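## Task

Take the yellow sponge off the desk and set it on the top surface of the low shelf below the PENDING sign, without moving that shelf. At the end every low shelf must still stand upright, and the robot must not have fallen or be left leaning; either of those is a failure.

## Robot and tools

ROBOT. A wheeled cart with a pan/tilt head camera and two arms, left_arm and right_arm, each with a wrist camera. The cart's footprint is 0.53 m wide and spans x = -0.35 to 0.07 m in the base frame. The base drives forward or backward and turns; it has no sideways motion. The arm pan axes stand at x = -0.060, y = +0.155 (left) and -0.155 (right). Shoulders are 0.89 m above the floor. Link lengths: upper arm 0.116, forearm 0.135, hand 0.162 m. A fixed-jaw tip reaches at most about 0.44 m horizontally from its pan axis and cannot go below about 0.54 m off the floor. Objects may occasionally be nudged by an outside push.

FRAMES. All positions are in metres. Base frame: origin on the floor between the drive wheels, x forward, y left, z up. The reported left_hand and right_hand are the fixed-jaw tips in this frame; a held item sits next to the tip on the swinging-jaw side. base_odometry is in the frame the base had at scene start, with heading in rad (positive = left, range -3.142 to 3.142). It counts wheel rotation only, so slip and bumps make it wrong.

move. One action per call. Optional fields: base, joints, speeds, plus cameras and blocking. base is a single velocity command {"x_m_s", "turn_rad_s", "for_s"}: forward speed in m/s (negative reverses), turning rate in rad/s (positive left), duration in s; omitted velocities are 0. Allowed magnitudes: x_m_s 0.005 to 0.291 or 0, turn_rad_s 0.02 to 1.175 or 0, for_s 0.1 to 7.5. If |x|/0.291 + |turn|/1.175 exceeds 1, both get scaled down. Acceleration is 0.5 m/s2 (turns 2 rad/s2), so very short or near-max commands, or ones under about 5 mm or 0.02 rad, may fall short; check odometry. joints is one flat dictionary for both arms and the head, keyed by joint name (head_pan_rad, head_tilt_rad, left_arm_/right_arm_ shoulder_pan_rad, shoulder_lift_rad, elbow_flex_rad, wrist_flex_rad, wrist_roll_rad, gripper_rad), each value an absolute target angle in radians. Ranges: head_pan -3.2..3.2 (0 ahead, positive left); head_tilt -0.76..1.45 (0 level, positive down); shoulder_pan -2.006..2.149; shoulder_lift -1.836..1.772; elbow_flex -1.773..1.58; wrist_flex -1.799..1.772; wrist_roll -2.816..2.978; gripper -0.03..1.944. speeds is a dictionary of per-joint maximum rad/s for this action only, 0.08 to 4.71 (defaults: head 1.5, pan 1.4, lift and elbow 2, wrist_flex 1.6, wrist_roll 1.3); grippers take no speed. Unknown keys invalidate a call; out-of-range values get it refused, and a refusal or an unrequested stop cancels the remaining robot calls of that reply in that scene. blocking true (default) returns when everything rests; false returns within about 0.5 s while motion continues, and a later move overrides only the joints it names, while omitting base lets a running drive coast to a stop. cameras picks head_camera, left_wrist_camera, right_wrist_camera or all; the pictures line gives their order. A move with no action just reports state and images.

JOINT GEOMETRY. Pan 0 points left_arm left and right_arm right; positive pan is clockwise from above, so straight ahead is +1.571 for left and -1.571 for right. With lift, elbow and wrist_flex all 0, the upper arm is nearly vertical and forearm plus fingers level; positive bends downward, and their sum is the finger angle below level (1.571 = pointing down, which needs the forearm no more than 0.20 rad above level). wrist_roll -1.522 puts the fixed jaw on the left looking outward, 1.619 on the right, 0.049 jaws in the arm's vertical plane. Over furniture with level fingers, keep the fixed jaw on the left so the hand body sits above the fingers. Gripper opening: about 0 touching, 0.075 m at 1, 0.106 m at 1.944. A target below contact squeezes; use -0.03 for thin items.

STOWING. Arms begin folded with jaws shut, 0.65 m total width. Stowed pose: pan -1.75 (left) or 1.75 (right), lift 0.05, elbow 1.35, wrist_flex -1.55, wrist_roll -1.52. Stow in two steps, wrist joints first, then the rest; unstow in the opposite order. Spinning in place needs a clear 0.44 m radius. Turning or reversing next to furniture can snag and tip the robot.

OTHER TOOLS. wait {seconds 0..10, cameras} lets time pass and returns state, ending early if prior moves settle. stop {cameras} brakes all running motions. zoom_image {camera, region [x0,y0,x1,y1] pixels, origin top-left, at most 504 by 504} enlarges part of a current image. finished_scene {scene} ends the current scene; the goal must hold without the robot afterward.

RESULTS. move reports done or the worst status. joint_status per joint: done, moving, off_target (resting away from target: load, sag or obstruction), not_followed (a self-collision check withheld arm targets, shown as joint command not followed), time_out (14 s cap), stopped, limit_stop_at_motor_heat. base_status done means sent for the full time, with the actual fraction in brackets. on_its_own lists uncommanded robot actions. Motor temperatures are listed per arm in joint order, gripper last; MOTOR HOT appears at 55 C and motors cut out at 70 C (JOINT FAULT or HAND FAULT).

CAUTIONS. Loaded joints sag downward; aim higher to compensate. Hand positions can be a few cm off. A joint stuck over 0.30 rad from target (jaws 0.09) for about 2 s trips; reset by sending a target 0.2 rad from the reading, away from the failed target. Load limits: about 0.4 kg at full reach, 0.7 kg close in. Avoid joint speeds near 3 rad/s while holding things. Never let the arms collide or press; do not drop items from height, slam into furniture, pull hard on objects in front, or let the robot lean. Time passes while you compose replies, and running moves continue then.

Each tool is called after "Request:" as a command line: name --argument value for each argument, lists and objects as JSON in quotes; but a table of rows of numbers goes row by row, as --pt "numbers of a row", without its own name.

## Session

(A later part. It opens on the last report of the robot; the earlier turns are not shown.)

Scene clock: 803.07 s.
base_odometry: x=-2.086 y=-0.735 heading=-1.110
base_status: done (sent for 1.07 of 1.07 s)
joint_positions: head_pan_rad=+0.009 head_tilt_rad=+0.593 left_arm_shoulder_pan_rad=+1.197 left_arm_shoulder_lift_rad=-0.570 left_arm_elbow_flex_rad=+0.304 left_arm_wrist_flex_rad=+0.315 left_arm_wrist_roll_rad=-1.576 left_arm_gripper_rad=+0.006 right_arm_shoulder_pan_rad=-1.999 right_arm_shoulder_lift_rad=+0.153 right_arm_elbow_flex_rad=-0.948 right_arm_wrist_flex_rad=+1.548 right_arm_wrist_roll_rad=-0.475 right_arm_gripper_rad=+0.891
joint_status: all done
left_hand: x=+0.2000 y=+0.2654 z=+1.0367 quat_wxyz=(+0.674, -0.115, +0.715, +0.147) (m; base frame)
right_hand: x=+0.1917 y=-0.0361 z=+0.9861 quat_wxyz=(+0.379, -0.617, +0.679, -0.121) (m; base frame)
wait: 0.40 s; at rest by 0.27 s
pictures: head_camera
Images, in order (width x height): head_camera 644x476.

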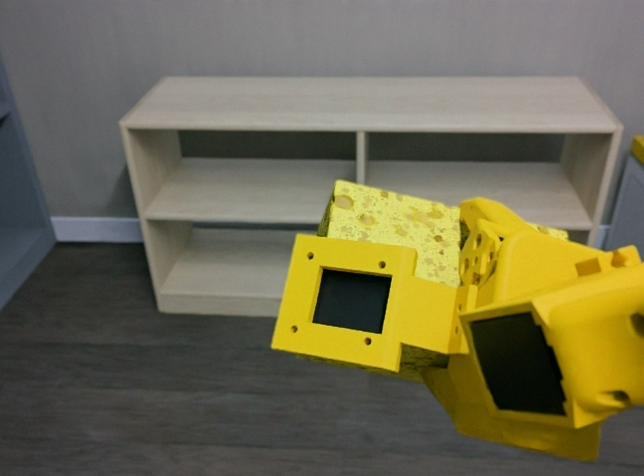

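Request:
move --base '{"x_m_s":0.18,"for_s":5.4}' --joints '{"head_tilt_rad":1.0}'

Request:
wait --seconds 0.3 --cameras '["head_camera"]'

Scene clock: 815.97 s.
Motor temperatures (°C): left_arm=[28 29 27 29 28 28] | right_arm=[29 27 26 26 28 31]
move: done
base_odometry: x=-1.653 y=-1.605 heading=-1.109
base_status: done (sent for 5.4 of 5.4 s)
joint_positions: head_pan_rad=+0.009 head_tilt_rad=+0.994 left_arm_shoulder_pan_rad=+1.203 left_arm_shoulder_lift_rad=-0.570 left_arm_elbow_flex_rad=+0.304 left_arm_wrist_flex_rad=+0.315 left_arm_wrist_roll_rad=-1.576 left_arm_gripper_rad=+0.006 right_arm_shoulder_pan_rad=-1.998 right_arm_shoulder_lift_rad=+0.153 right_arm_elbow_flex_rad=-0.948 right_arm_wrist_flex_rad=+1.548 right_arm_wrist_roll_rad=-0.475 right_arm_gripper_rad=+0.891
joint_status: all done
left_hand: x=+0.2007 y=+0.2638 z=+1.0367 quat_wxyz=(+0.674, -0.113, +0.715, +0.144) (m; base frame)
right_hand: x=+0.1919 y=-0.0365 z=+0.9861 quat_wxyz=(+0.379, -0.617, +0.680, -0.121) (m; base frame)
pictures: none

Scene clock: 816.27 s.
base_odometry: x=-1.653 y=-1.605 heading=-1.109
base_status: done (sent for 5.4 of 5.4 s)
joint_positions: head_pan_rad=+0.009 head_tilt_rad=+0.994 left_arm_shoulder_pan_rad=+1.203 left_arm_shoulder_lift_rad=-0.570 left_arm_elbow_flex_rad=+0.304 left_arm_wrist_flex_rad=+0.315 left_arm_wrist_roll_rad=-1.576 left_arm_gripper_rad=+0.006 right_arm_shoulder_pan_rad=-1.998 right_arm_shoulder_lift_rad=+0.153 right_arm_elbow_flex_rad=-0.948 right_arm_wrist_flex_rad=+1.548 right_arm_wrist_roll_rad=-0.475 right_arm_gripper_rad=+0.891
joint_status: all done
left_hand: x=+0.2007 y=+0.2638 z=+1.0367 quat_wxyz=(+0.674, -0.113, +0.715, +0.144) (m; base frame)
right_hand: x=+0.1919 y=-0.0365 z=+0.9861 quat_wxyz=(+0.379, -0.617, +0.680, -0.121) (m; base frame)
wait: 0.30 s; at rest by 0.27 s
pictures: head_camera
Images, in order (width x height): head_camera 644x476.

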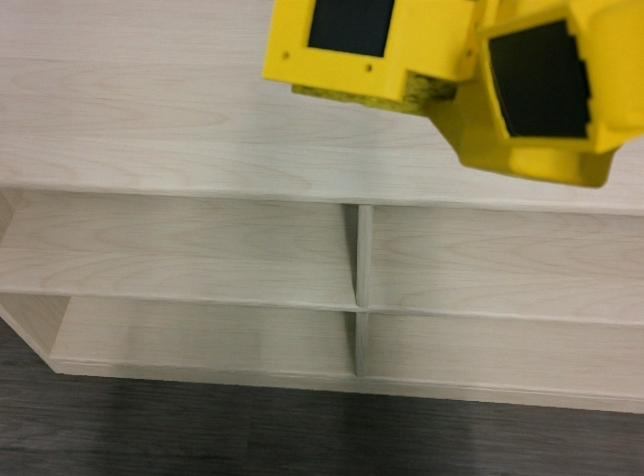

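Request:
move --base '{"x_m_s":0.08,"for_s":3.0}' --joints '{"head_tilt_rad":1.1}'

Request:
move --joints '{"right_arm_shoulder_lift_rad":1.05,"right_arm_elbow_flex_rad":-0.85,"right_arm_wrist_flex_rad":1.2}' --speeds '{"right_arm_shoulder_lift_rad":0.4,"right_arm_elbow_flex_rad":0.1,"right_arm_wrist_flex_rad":0.15}' --cameras '["head_camera","right_wrist_camera"]'

Scene clock: 827.60 s.
move: done
base_odometry: x=-1.546 y=-1.820 heading=-1.109
base_status: done (sent for 3 of 3 s)
joint_positions: head_pan_rad=+0.009 head_tilt_rad=+1.094 left_arm_shoulder_pan_rad=+1.200 left_arm_shoulder_lift_rad=-0.570 left_arm_elbow_flex_rad=+0.304 left_arm_wrist_flex_rad=+0.315 left_arm_wrist_roll_rad=-1.576 left_arm_gripper_rad=+0.006 right_arm_shoulder_pan_rad=-2.004 right_arm_shoulder_lift_rad=+0.153 right_arm_elbow_flex_rad=-0.948 right_arm_wrist_flex_rad=+1.548 right_arm_wrist_roll_rad=-0.475 right_arm_gripper_rad=+0.891
joint_status: all done
left_hand: x=+0.2003 y=+0.2646 z=+1.0367 quat_wxyz=(+0.674, -0.114, +0.715, +0.145) (m; base frame)
right_hand: x=+0.1912 y=-0.0349 z=+0.9861 quat_wxyz=(+0.379, -0.619, +0.678, -0.120) (m; base frame)
pictures: none

Scene clock: 830.47 s.
move: done
base_odometry: x=-1.546 y=-1.820 heading=-1.109
base_status: not commanded
joint_positions: head_pan_rad=+0.009 head_tilt_rad=+1.094 left_arm_shoulder_pan_rad=+1.200 left_arm_shoulder_lift_rad=-0.570 left_arm_elbow_flex_rad=+0.304 left_arm_wrist_flex_rad=+0.315 left_arm_wrist_roll_rad=-1.576 left_arm_gripper_rad=+0.006 right_arm_shoulder_pan_rad=-2.004 right_arm_shoulder_lift_rad=+1.069 right_arm_elbow_flex_rad=-0.848 right_arm_wrist_flex_rad=+1.209 right_arm_wrist_roll_rad=-0.475 right_arm_gripper_rad=+0.891
joint_status: all done
left_hand: x=+0.2003 y=+0.2646 z=+1.0367 quat_wxyz=(+0.674, -0.114, +0.715, +0.145) (m; base frame)
right_hand: x=+0.2027 y=-0.0296 z=+0.7393 quat_wxyz=(+0.067, -0.673, +0.737, -0.021) (m; base frame)
pictures: head_camera, right_wrist_camera
Images, in order (width x height): head_camera 644x476, right_wrist_camera 644x476.

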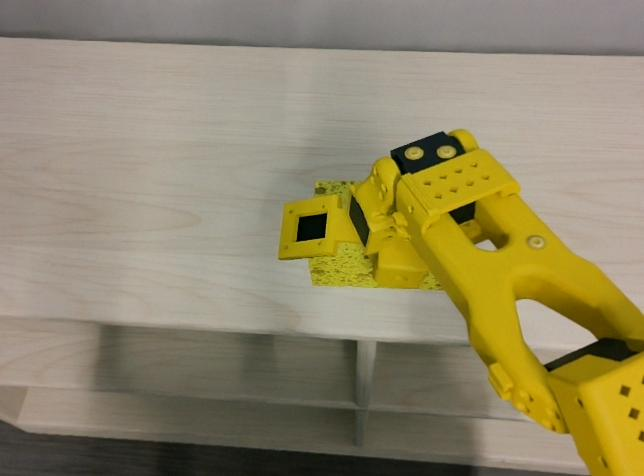

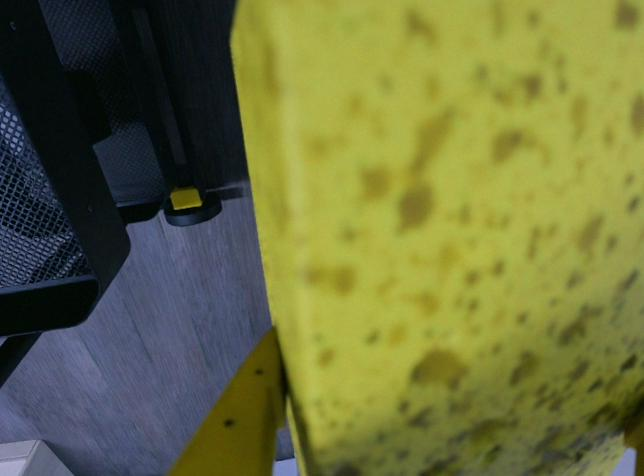

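Request:
move --joints '{"right_arm_shoulder_lift_rad":1.37,"right_arm_elbow_flex_rad":-0.83,"right_arm_wrist_flex_rad":0.78}' --speeds '{"right_arm_shoulder_lift_rad":0.2,"right_arm_elbow_flex_rad":0.1,"right_arm_wrist_flex_rad":0.27}' --cameras '["head_camera","right_wrist_camera"]'

Scene clock: 839.03 s.
move: done
base_odometry: x=-1.546 y=-1.820 heading=-1.109
base_status: not commanded
joint_positions: head_pan_rad=+0.009 head_tilt_rad=+1.094 left_arm_shoulder_pan_rad=+1.200 left_arm_shoulder_lift_rad=-0.570 left_arm_elbow_flex_rad=+0.304 left_arm_wrist_flex_rad=+0.315 left_arm_wrist_roll_rad=-1.576 left_arm_gripper_rad=+0.006 right_arm_shoulder_pan_rad=-2.004 right_arm_shoulder_lift_rad=+1.389 right_arm_elbow_flex_rad=-0.830 right_arm_wrist_flex_rad=+0.790 right_arm_wrist_roll_rad=-0.475 right_arm_gripper_rad=+0.891
joint_status: all done
left_hand: x=+0.2003 y=+0.2646 z=+1.0367 quat_wxyz=(+0.674, -0.114, +0.715, +0.145) (m; base frame)
right_hand: x=+0.2033 y=-0.0293 z=+0.6614 quat_wxyz=(+0.105, -0.670, +0.734, -0.033) (m; base frame)
pictures: head_camera, right_wrist_camera
Images, in order (width x height): head_camera 644x476, right_wrist_camera 644x476.

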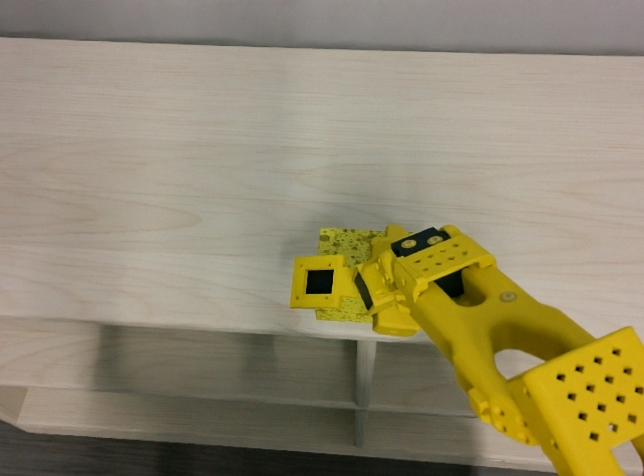

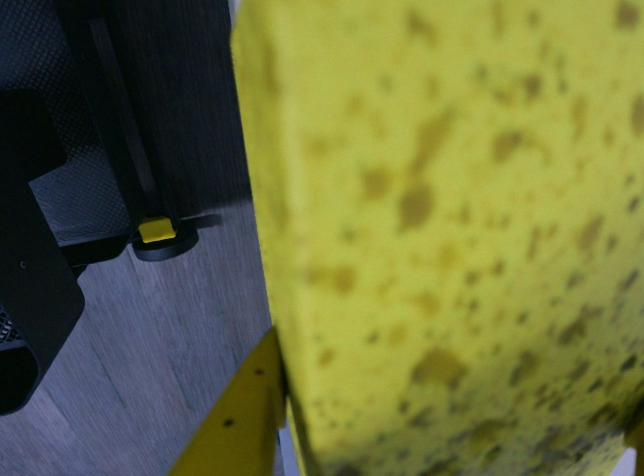

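Request:
move --joints '{"right_arm_shoulder_lift_rad":1.2}' --speeds '{"right_arm_shoulder_lift_rad":0.2}'

Request:
move --base '{"x_m_s":0.04,"for_s":1.0}'

Request:
move --joints '{"right_arm_shoulder_lift_rad":1.36,"right_arm_elbow_flex_rad":-0.9,"right_arm_wrist_flex_rad":0.82}' --speeds '{"right_arm_shoulder_lift_rad":0.2,"right_arm_elbow_flex_rad":0.1,"right_arm_wrist_flex_rad":0.1}' --cameras '["head_camera"]'

Scene clock: 850.67 s.
move: done
base_odometry: x=-1.546 y=-1.820 heading=-1.109
base_status: not commanded
joint_positions: head_pan_rad=+0.009 head_tilt_rad=+1.094 left_arm_shoulder_pan_rad=+1.200 left_arm_shoulder_lift_rad=-0.570 left_arm_elbow_flex_rad=+0.304 left_arm_wrist_flex_rad=+0.315 left_arm_wrist_roll_rad=-1.576 left_arm_gripper_rad=+0.006 right_arm_shoulder_pan_rad=-2.004 right_arm_shoulder_lift_rad=+1.280 right_arm_elbow_flex_rad=-0.830 right_arm_wrist_flex_rad=+0.790 right_arm_wrist_roll_rad=-0.475 right_arm_gripper_rad=+0.891
joint_status: all done
left_hand: x=+0.2003 y=+0.2646 z=+1.0367 quat_wxyz=(+0.674, -0.114, +0.715, +0.145) (m; base frame)
right_hand: x=+0.2248 y=-0.0194 z=+0.6912 quat_wxyz=(+0.157, -0.665, +0.729, -0.050) (m; base frame)
pictures: none

Scene clock: 852.23 s.
move: done
base_odometry: x=-1.528 y=-1.856 heading=-1.109
base_status: done (sent for 1 of 1 s)
joint_positions: head_pan_rad=+0.009 head_tilt_rad=+1.094 left_arm_shoulder_pan_rad=+1.198 left_arm_shoulder_lift_rad=-0.570 left_arm_elbow_flex_rad=+0.304 left_arm_wrist_flex_rad=+0.315 left_arm_wrist_roll_rad=-1.576 left_arm_gripper_rad=+0.006 right_arm_shoulder_pan_rad=-2.001 right_arm_shoulder_lift_rad=+1.280 right_arm_elbow_flex_rad=-0.830 right_arm_wrist_flex_rad=+0.790 right_arm_wrist_roll_rad=-0.475 right_arm_gripper_rad=+0.891
joint_status: not commanded
left_hand: x=+0.2002 y=+0.2650 z=+1.0367 quat_wxyz=(+0.674, -0.115, +0.715, +0.146) (m; base frame)
right_hand: x=+0.2252 y=-0.0203 z=+0.6912 quat_wxyz=(+0.157, -0.664, +0.730, -0.050) (m; base frame)
pictures: none

Scene clock: 853.50 s.
move: done
base_odometry: x=-1.528 y=-1.856 heading=-1.109
base_status: not commanded
joint_positions: head_pan_rad=+0.009 head_tilt_rad=+1.094 left_arm_shoulder_pan_rad=+1.198 left_arm_shoulder_lift_rad=-0.570 left_arm_elbow_flex_rad=+0.304 left_arm_wrist_flex_rad=+0.315 left_arm_wrist_roll_rad=-1.576 left_arm_gripper_rad=+0.006 right_arm_shoulder_pan_rad=-2.001 right_arm_shoulder_lift_rad=+1.378 right_arm_elbow_flex_rad=-0.859 right_arm_wrist_flex_rad=+0.816 right_arm_wrist_roll_rad=-0.475 right_arm_gripper_rad=+0.891
joint_status: all done
left_hand: x=+0.2002 y=+0.2650 z=+1.0367 quat_wxyz=(+0.674, -0.115, +0.715, +0.146) (m; base frame)
right_hand: x=+0.2081 y=-0.0281 z=+0.6678 quat_wxyz=(+0.112, -0.668, +0.734, -0.036) (m; base frame)
pictures: head_camera
Images, in order (width x height): head_camera 644x476.

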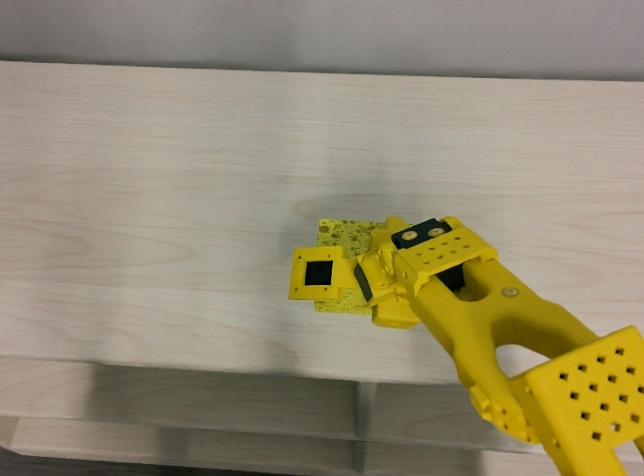

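Good margin. Lower to contact.

Request:
move --joints '{"right_arm_shoulder_lift_rad":1.48,"right_arm_elbow_flex_rad":-0.92,"right_arm_wrist_flex_rad":0.79}' --speeds '{"right_arm_shoulder_lift_rad":0.15,"right_arm_elbow_flex_rad":0.1,"right_arm_wrist_flex_rad":0.1}' --cameras '["head_camera","right_wrist_camera"]'

Scene clock: 859.37 s.
move: done
base_odometry: x=-1.528 y=-1.856 heading=-1.109
base_status: not commanded
joint_positions: head_pan_rad=+0.009 head_tilt_rad=+1.094 left_arm_shoulder_pan_rad=+1.198 left_arm_shoulder_lift_rad=-0.570 left_arm_elbow_flex_rad=+0.304 left_arm_wrist_flex_rad=+0.315 left_arm_wrist_roll_rad=-1.576 left_arm_gripper_rad=+0.006 right_arm_shoulder_pan_rad=-2.001 right_arm_shoulder_lift_rad=+1.498 right_arm_elbow_flex_rad=-0.882 right_arm_wrist_flex_rad=+0.798 right_arm_wrist_roll_rad=-0.475 right_arm_gripper_rad=+0.891
joint_status: all done
left_hand: x=+0.2002 y=+0.2650 z=+1.0367 quat_wxyz=(+0.674, -0.115, +0.715, +0.146) (m; base frame)
right_hand: x=+0.1894 y=-0.0367 z=+0.6409 quat_wxyz=(+0.075, -0.671, +0.737, -0.024) (m; base frame)
pictures: head_camera, right_wrist_camera
Images, in order (width x height): head_camera 644x476, right_wrist_camera 644x476.

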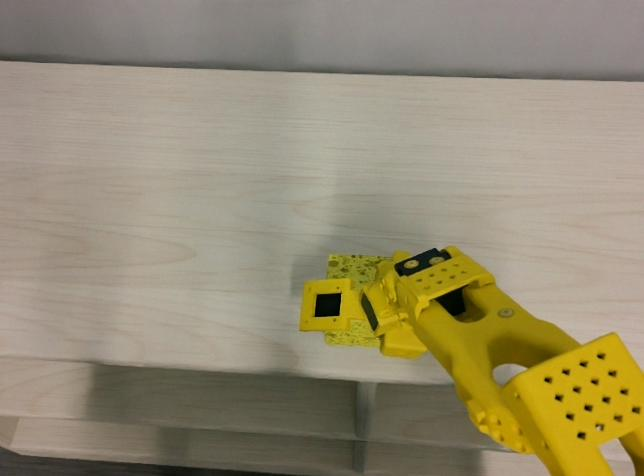

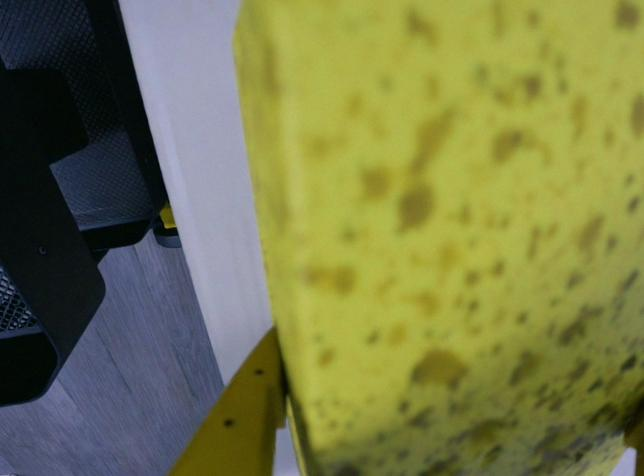

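Request:
move --joints '{"right_arm_elbow_flex_rad":-0.9,"right_arm_wrist_flex_rad":0.65}' --speeds '{"right_arm_elbow_flex_rad":0.1,"right_arm_wrist_flex_rad":0.15}'

Request:
move --joints '{"right_arm_shoulder_lift_rad":1.58,"right_arm_elbow_flex_rad":-0.93,"right_arm_wrist_flex_rad":0.65}' --speeds '{"right_arm_shoulder_lift_rad":0.12,"right_arm_elbow_flex_rad":0.1}' --cameras '["head_camera","right_wrist_camera"]'

Scene clock: 875.07 s.
move: done
base_odometry: x=-1.528 y=-1.856 heading=-1.109
base_status: not commanded
joint_positions: head_pan_rad=+0.009 head_tilt_rad=+1.094 left_arm_shoulder_pan_rad=+1.198 left_arm_shoulder_lift_rad=-0.570 left_arm_elbow_flex_rad=+0.304 left_arm_wrist_flex_rad=+0.315 left_arm_wrist_roll_rad=-1.576 left_arm_gripper_rad=+0.006 right_arm_shoulder_pan_rad=-2.001 right_arm_shoulder_lift_rad=+1.498 right_arm_elbow_flex_rad=-0.882 right_arm_wrist_flex_rad=+0.660 right_arm_wrist_roll_rad=-0.475 right_arm_gripper_rad=+0.891
joint_status: all done
left_hand: x=+0.2002 y=+0.2650 z=+1.0367 quat_wxyz=(+0.674, -0.115, +0.715, +0.146) (m; base frame)
right_hand: x=+0.2092 y=-0.0276 z=+0.6449 quat_wxyz=(+0.140, -0.666, +0.732, -0.045) (m; base frame)
pictures: none

Scene clock: 876.27 s.
move: done
base_odometry: x=-1.528 y=-1.856 heading=-1.109
base_status: not commanded
joint_positions: head_pan_rad=+0.009 head_tilt_rad=+1.094 left_arm_shoulder_pan_rad=+1.198 left_arm_shoulder_lift_rad=-0.570 left_arm_elbow_flex_rad=+0.304 left_arm_wrist_flex_rad=+0.315 left_arm_wrist_roll_rad=-1.576 left_arm_gripper_rad=+0.006 right_arm_shoulder_pan_rad=-2.001 right_arm_shoulder_lift_rad=+1.582 right_arm_elbow_flex_rad=-0.905 right_arm_wrist_flex_rad=+0.650 right_arm_wrist_roll_rad=-0.474 right_arm_gripper_rad=+0.891
joint_status: all done
left_hand: x=+0.2002 y=+0.2650 z=+1.0367 quat_wxyz=(+0.674, -0.115, +0.715, +0.146) (m; base frame)
right_hand: x=+0.1956 y=-0.0339 z=+0.6267 quat_wxyz=(+0.115, -0.669, +0.734, -0.037) (m; base frame)
pictures: head_camera, right_wrist_camera
Images, in order (width x height): head_camera 644x476, right_wrist_camera 644x476.

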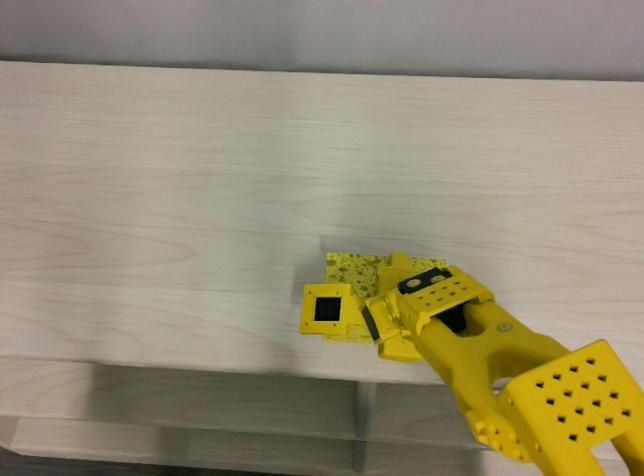

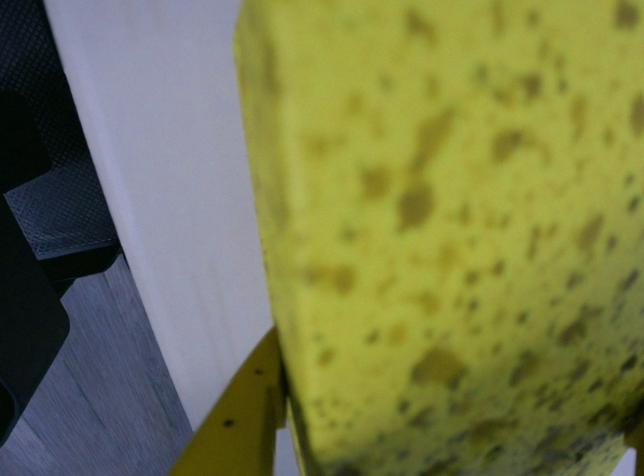

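Request:
move --joints '{"right_arm_shoulder_lift_rad":1.66,"right_arm_elbow_flex_rad":-0.96,"right_arm_wrist_flex_rad":0.58}' --speeds '{"right_arm_shoulder_lift_rad":0.12,"right_arm_elbow_flex_rad":0.1,"right_arm_wrist_flex_rad":0.12}' --cameras '["head_camera","right_wrist_camera"]'

Scene clock: 884.97 s.
move: done
base_odometry: x=-1.528 y=-1.856 heading=-1.109
base_status: not commanded
joint_positions: head_pan_rad=+0.009 head_tilt_rad=+1.094 left_arm_shoulder_pan_rad=+1.198 left_arm_shoulder_lift_rad=-0.570 left_arm_elbow_flex_rad=+0.304 left_arm_wrist_flex_rad=+0.315 left_arm_wrist_roll_rad=-1.576 left_arm_gripper_rad=+0.006 right_arm_shoulder_pan_rad=-1.998 right_arm_shoulder_lift_rad=+1.639 right_arm_elbow_flex_rad=-0.965 right_arm_wrist_flex_rad=+0.589 right_arm_wrist_roll_rad=-0.474 right_arm_gripper_rad=+0.891
joint_status: all done
left_hand: x=+0.2002 y=+0.2650 z=+1.0367 quat_wxyz=(+0.674, -0.115, +0.715, +0.146) (m; base frame)
right_hand: x=+0.2037 y=-0.0311 z=+0.6230 quat_wxyz=(+0.146, -0.665, +0.731, -0.047) (m; base frame)
pictures: head_camera, right_wrist_camera
Images, in order (width x height): head_camera 644x476, right_wrist_camera 644x476.

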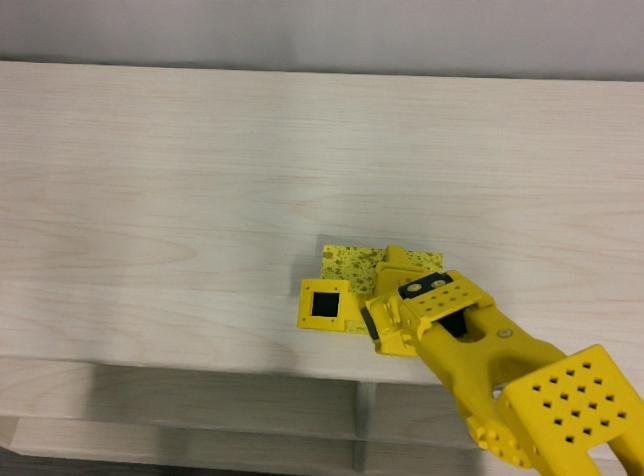

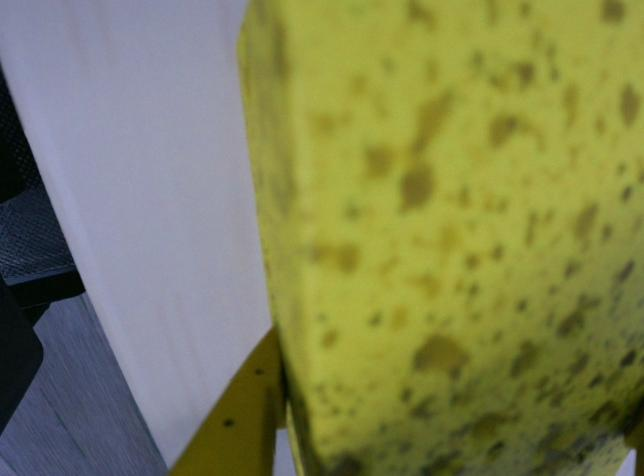

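In contact (joints stopped short). Release, open gently.

Request:
move --joints '{"right_arm_gripper_rad":1.05}'

Request:
move --joints '{"right_arm_gripper_rad":1.4}' --cameras '["head_camera","right_wrist_camera"]'

Scene clock: 889.87 s.
move: done
base_odometry: x=-1.528 y=-1.856 heading=-1.109
base_status: not commanded
joint_positions: head_pan_rad=+0.009 head_tilt_rad=+1.094 left_arm_shoulder_pan_rad=+1.198 left_arm_shoulder_lift_rad=-0.570 left_arm_elbow_flex_rad=+0.304 left_arm_wrist_flex_rad=+0.315 left_arm_wrist_roll_rad=-1.576 left_arm_gripper_rad=+0.006 right_arm_shoulder_pan_rad=-2.004 right_arm_shoulder_lift_rad=+1.658 right_arm_elbow_flex_rad=-0.957 right_arm_wrist_flex_rad=+0.581 right_arm_wrist_roll_rad=-0.474 right_arm_gripper_rad=+1.046
joint_status: all done
left_hand: x=+0.2002 y=+0.2650 z=+1.0367 quat_wxyz=(+0.674, -0.115, +0.715, +0.146) (m; base frame)
right_hand: x=+0.1978 y=-0.0319 z=+0.6175 quat_wxyz=(+0.137, -0.668, +0.730, -0.044) (m; base frame)
pictures: none

Scene clock: 890.57 s.
move: done
base_odometry: x=-1.528 y=-1.856 heading=-1.109
base_status: not commanded
joint_positions: head_pan_rad=+0.009 head_tilt_rad=+1.094 left_arm_shoulder_pan_rad=+1.198 left_arm_shoulder_lift_rad=-0.570 left_arm_elbow_flex_rad=+0.304 left_arm_wrist_flex_rad=+0.315 left_arm_wrist_roll_rad=-1.576 left_arm_gripper_rad=+0.006 right_arm_shoulder_pan_rad=-2.005 right_arm_shoulder_lift_rad=+1.659 right_arm_elbow_flex_rad=-0.949 right_arm_wrist_flex_rad=+0.581 right_arm_wrist_roll_rad=-0.474 right_arm_gripper_rad=+1.390
joint_status: all done
left_hand: x=+0.2002 y=+0.2650 z=+1.0367 quat_wxyz=(+0.674, -0.115, +0.715, +0.146) (m; base frame)
right_hand: x=+0.1955 y=-0.0325 z=+0.6160 quat_wxyz=(+0.133, -0.669, +0.730, -0.042) (m; base frame)
pictures: head_camera, right_wrist_camera
Images, in order (width x height): head_camera 644x476, right_wrist_camera 644x476.

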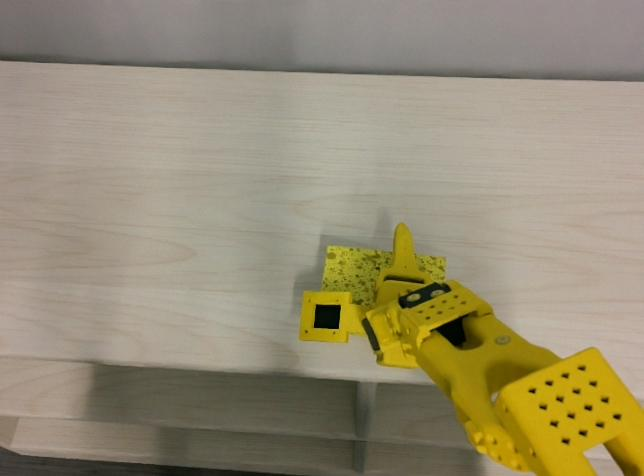

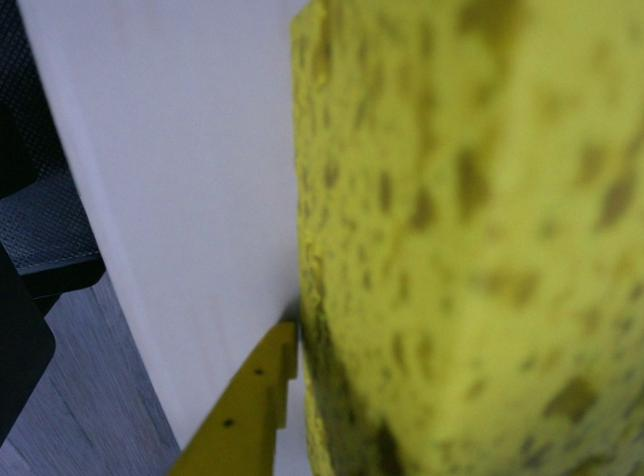

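Free. Raise, with wrist steepening so the fixed jaw rises beside it.

Request:
move --joints '{"right_arm_shoulder_lift_rad":1.3,"right_arm_wrist_flex_rad":1.0}' --speeds '{"right_arm_shoulder_lift_rad":0.3,"right_arm_wrist_flex_rad":0.4}'

Request:
move --joints '{"right_arm_shoulder_lift_rad":0.6,"right_arm_wrist_flex_rad":1.4}' --cameras '["head_camera"]'

Request:
move --base '{"x_m_s":-0.08,"for_s":2.5}' --cameras '["head_camera"]'

Scene clock: 903.77 s.
move: done
base_odometry: x=-1.528 y=-1.856 heading=-1.109
base_status: not commanded
joint_positions: head_pan_rad=+0.009 head_tilt_rad=+1.094 left_arm_shoulder_pan_rad=+1.198 left_arm_shoulder_lift_rad=-0.570 left_arm_elbow_flex_rad=+0.304 left_arm_wrist_flex_rad=+0.315 left_arm_wrist_roll_rad=-1.576 left_arm_gripper_rad=+0.006 right_arm_shoulder_pan_rad=-2.004 right_arm_shoulder_lift_rad=+1.374 right_arm_elbow_flex_rad=-0.949 right_arm_wrist_flex_rad=+0.995 right_arm_wrist_roll_rad=-0.474 right_arm_gripper_rad=+1.390
joint_status: all done
left_hand: x=+0.2002 y=+0.2650 z=+1.0367 quat_wxyz=(+0.674, -0.115, +0.715, +0.146) (m; base frame)
right_hand: x=+0.2004 y=-0.0307 z=+0.6780 quat_wxyz=(+0.072, -0.673, +0.736, -0.023) (m; base frame)
pictures: none

Scene clock: 905.00 s.
move: done
base_odometry: x=-1.528 y=-1.856 heading=-1.109
base_status: not commanded
joint_positions: head_pan_rad=+0.009 head_tilt_rad=+1.094 left_arm_shoulder_pan_rad=+1.198 left_arm_shoulder_lift_rad=-0.570 left_arm_elbow_flex_rad=+0.304 left_arm_wrist_flex_rad=+0.315 left_arm_wrist_roll_rad=-1.576 left_arm_gripper_rad=+0.006 right_arm_shoulder_pan_rad=-2.004 right_arm_shoulder_lift_rad=+0.670 right_arm_elbow_flex_rad=-0.949 right_arm_wrist_flex_rad=+1.396 right_arm_wrist_roll_rad=-0.474 right_arm_gripper_rad=+1.391
joint_status: all done
left_hand: x=+0.2002 y=+0.2650 z=+1.0367 quat_wxyz=(+0.674, -0.115, +0.715, +0.146) (m; base frame)
right_hand: x=+0.2241 y=-0.0197 z=+0.8598 quat_wxyz=(+0.215, -0.657, +0.719, -0.068) (m; base frame)
pictures: head_camera
Images, in order (width x height): head_camera 644x476.

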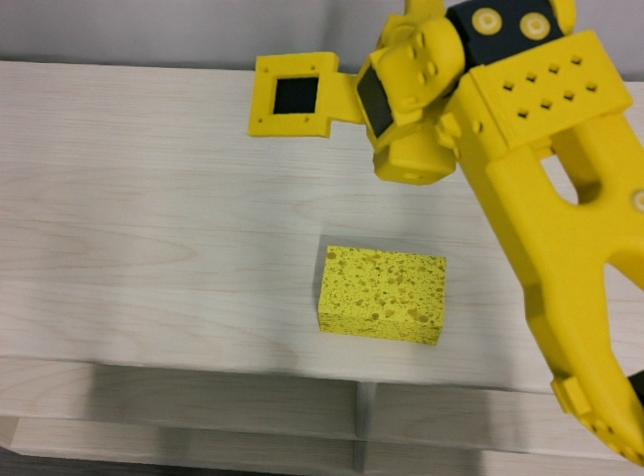

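Scene clock: 908.20 s.
move: done
base_odometry: x=-1.618 y=-1.676 heading=-1.109
base_status: done (sent for 2.5 of 2.5 s)
joint_positions: head_pan_rad=+0.009 head_tilt_rad=+1.094 left_arm_shoulder_pan_rad=+1.201 left_arm_shoulder_lift_rad=-0.570 left_arm_elbow_flex_rad=+0.304 left_arm_wrist_flex_rad=+0.315 left_arm_wrist_roll_rad=-1.576 left_arm_gripper_rad=+0.006 right_arm_shoulder_pan_rad=-2.001 right_arm_shoulder_lift_rad=+0.670 right_arm_elbow_flex_rad=-0.949 right_arm_wrist_flex_rad=+1.396 right_arm_wrist_roll_rad=-0.474 right_arm_gripper_rad=+1.391
joint_status: not commanded
left_hand: x=+0.2005 y=+0.2642 z=+1.0367 quat_wxyz=(+0.674, -0.114, +0.715, +0.145) (m; base frame)
right_hand: x=+0.2245 y=-0.0206 z=+0.8598 quat_wxyz=(+0.215, -0.656, +0.720, -0.069) (m; base frame)
pictures: head_camera
Images, in order (width x height): head_camera 644x476.

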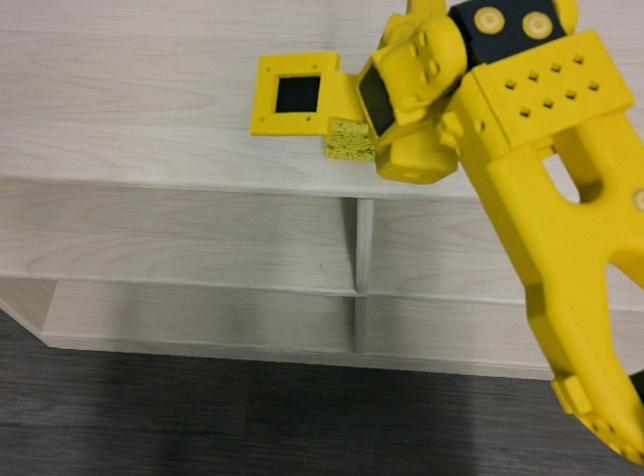

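Request:
finished_scene --scene 3

The scene is finished: the task was done.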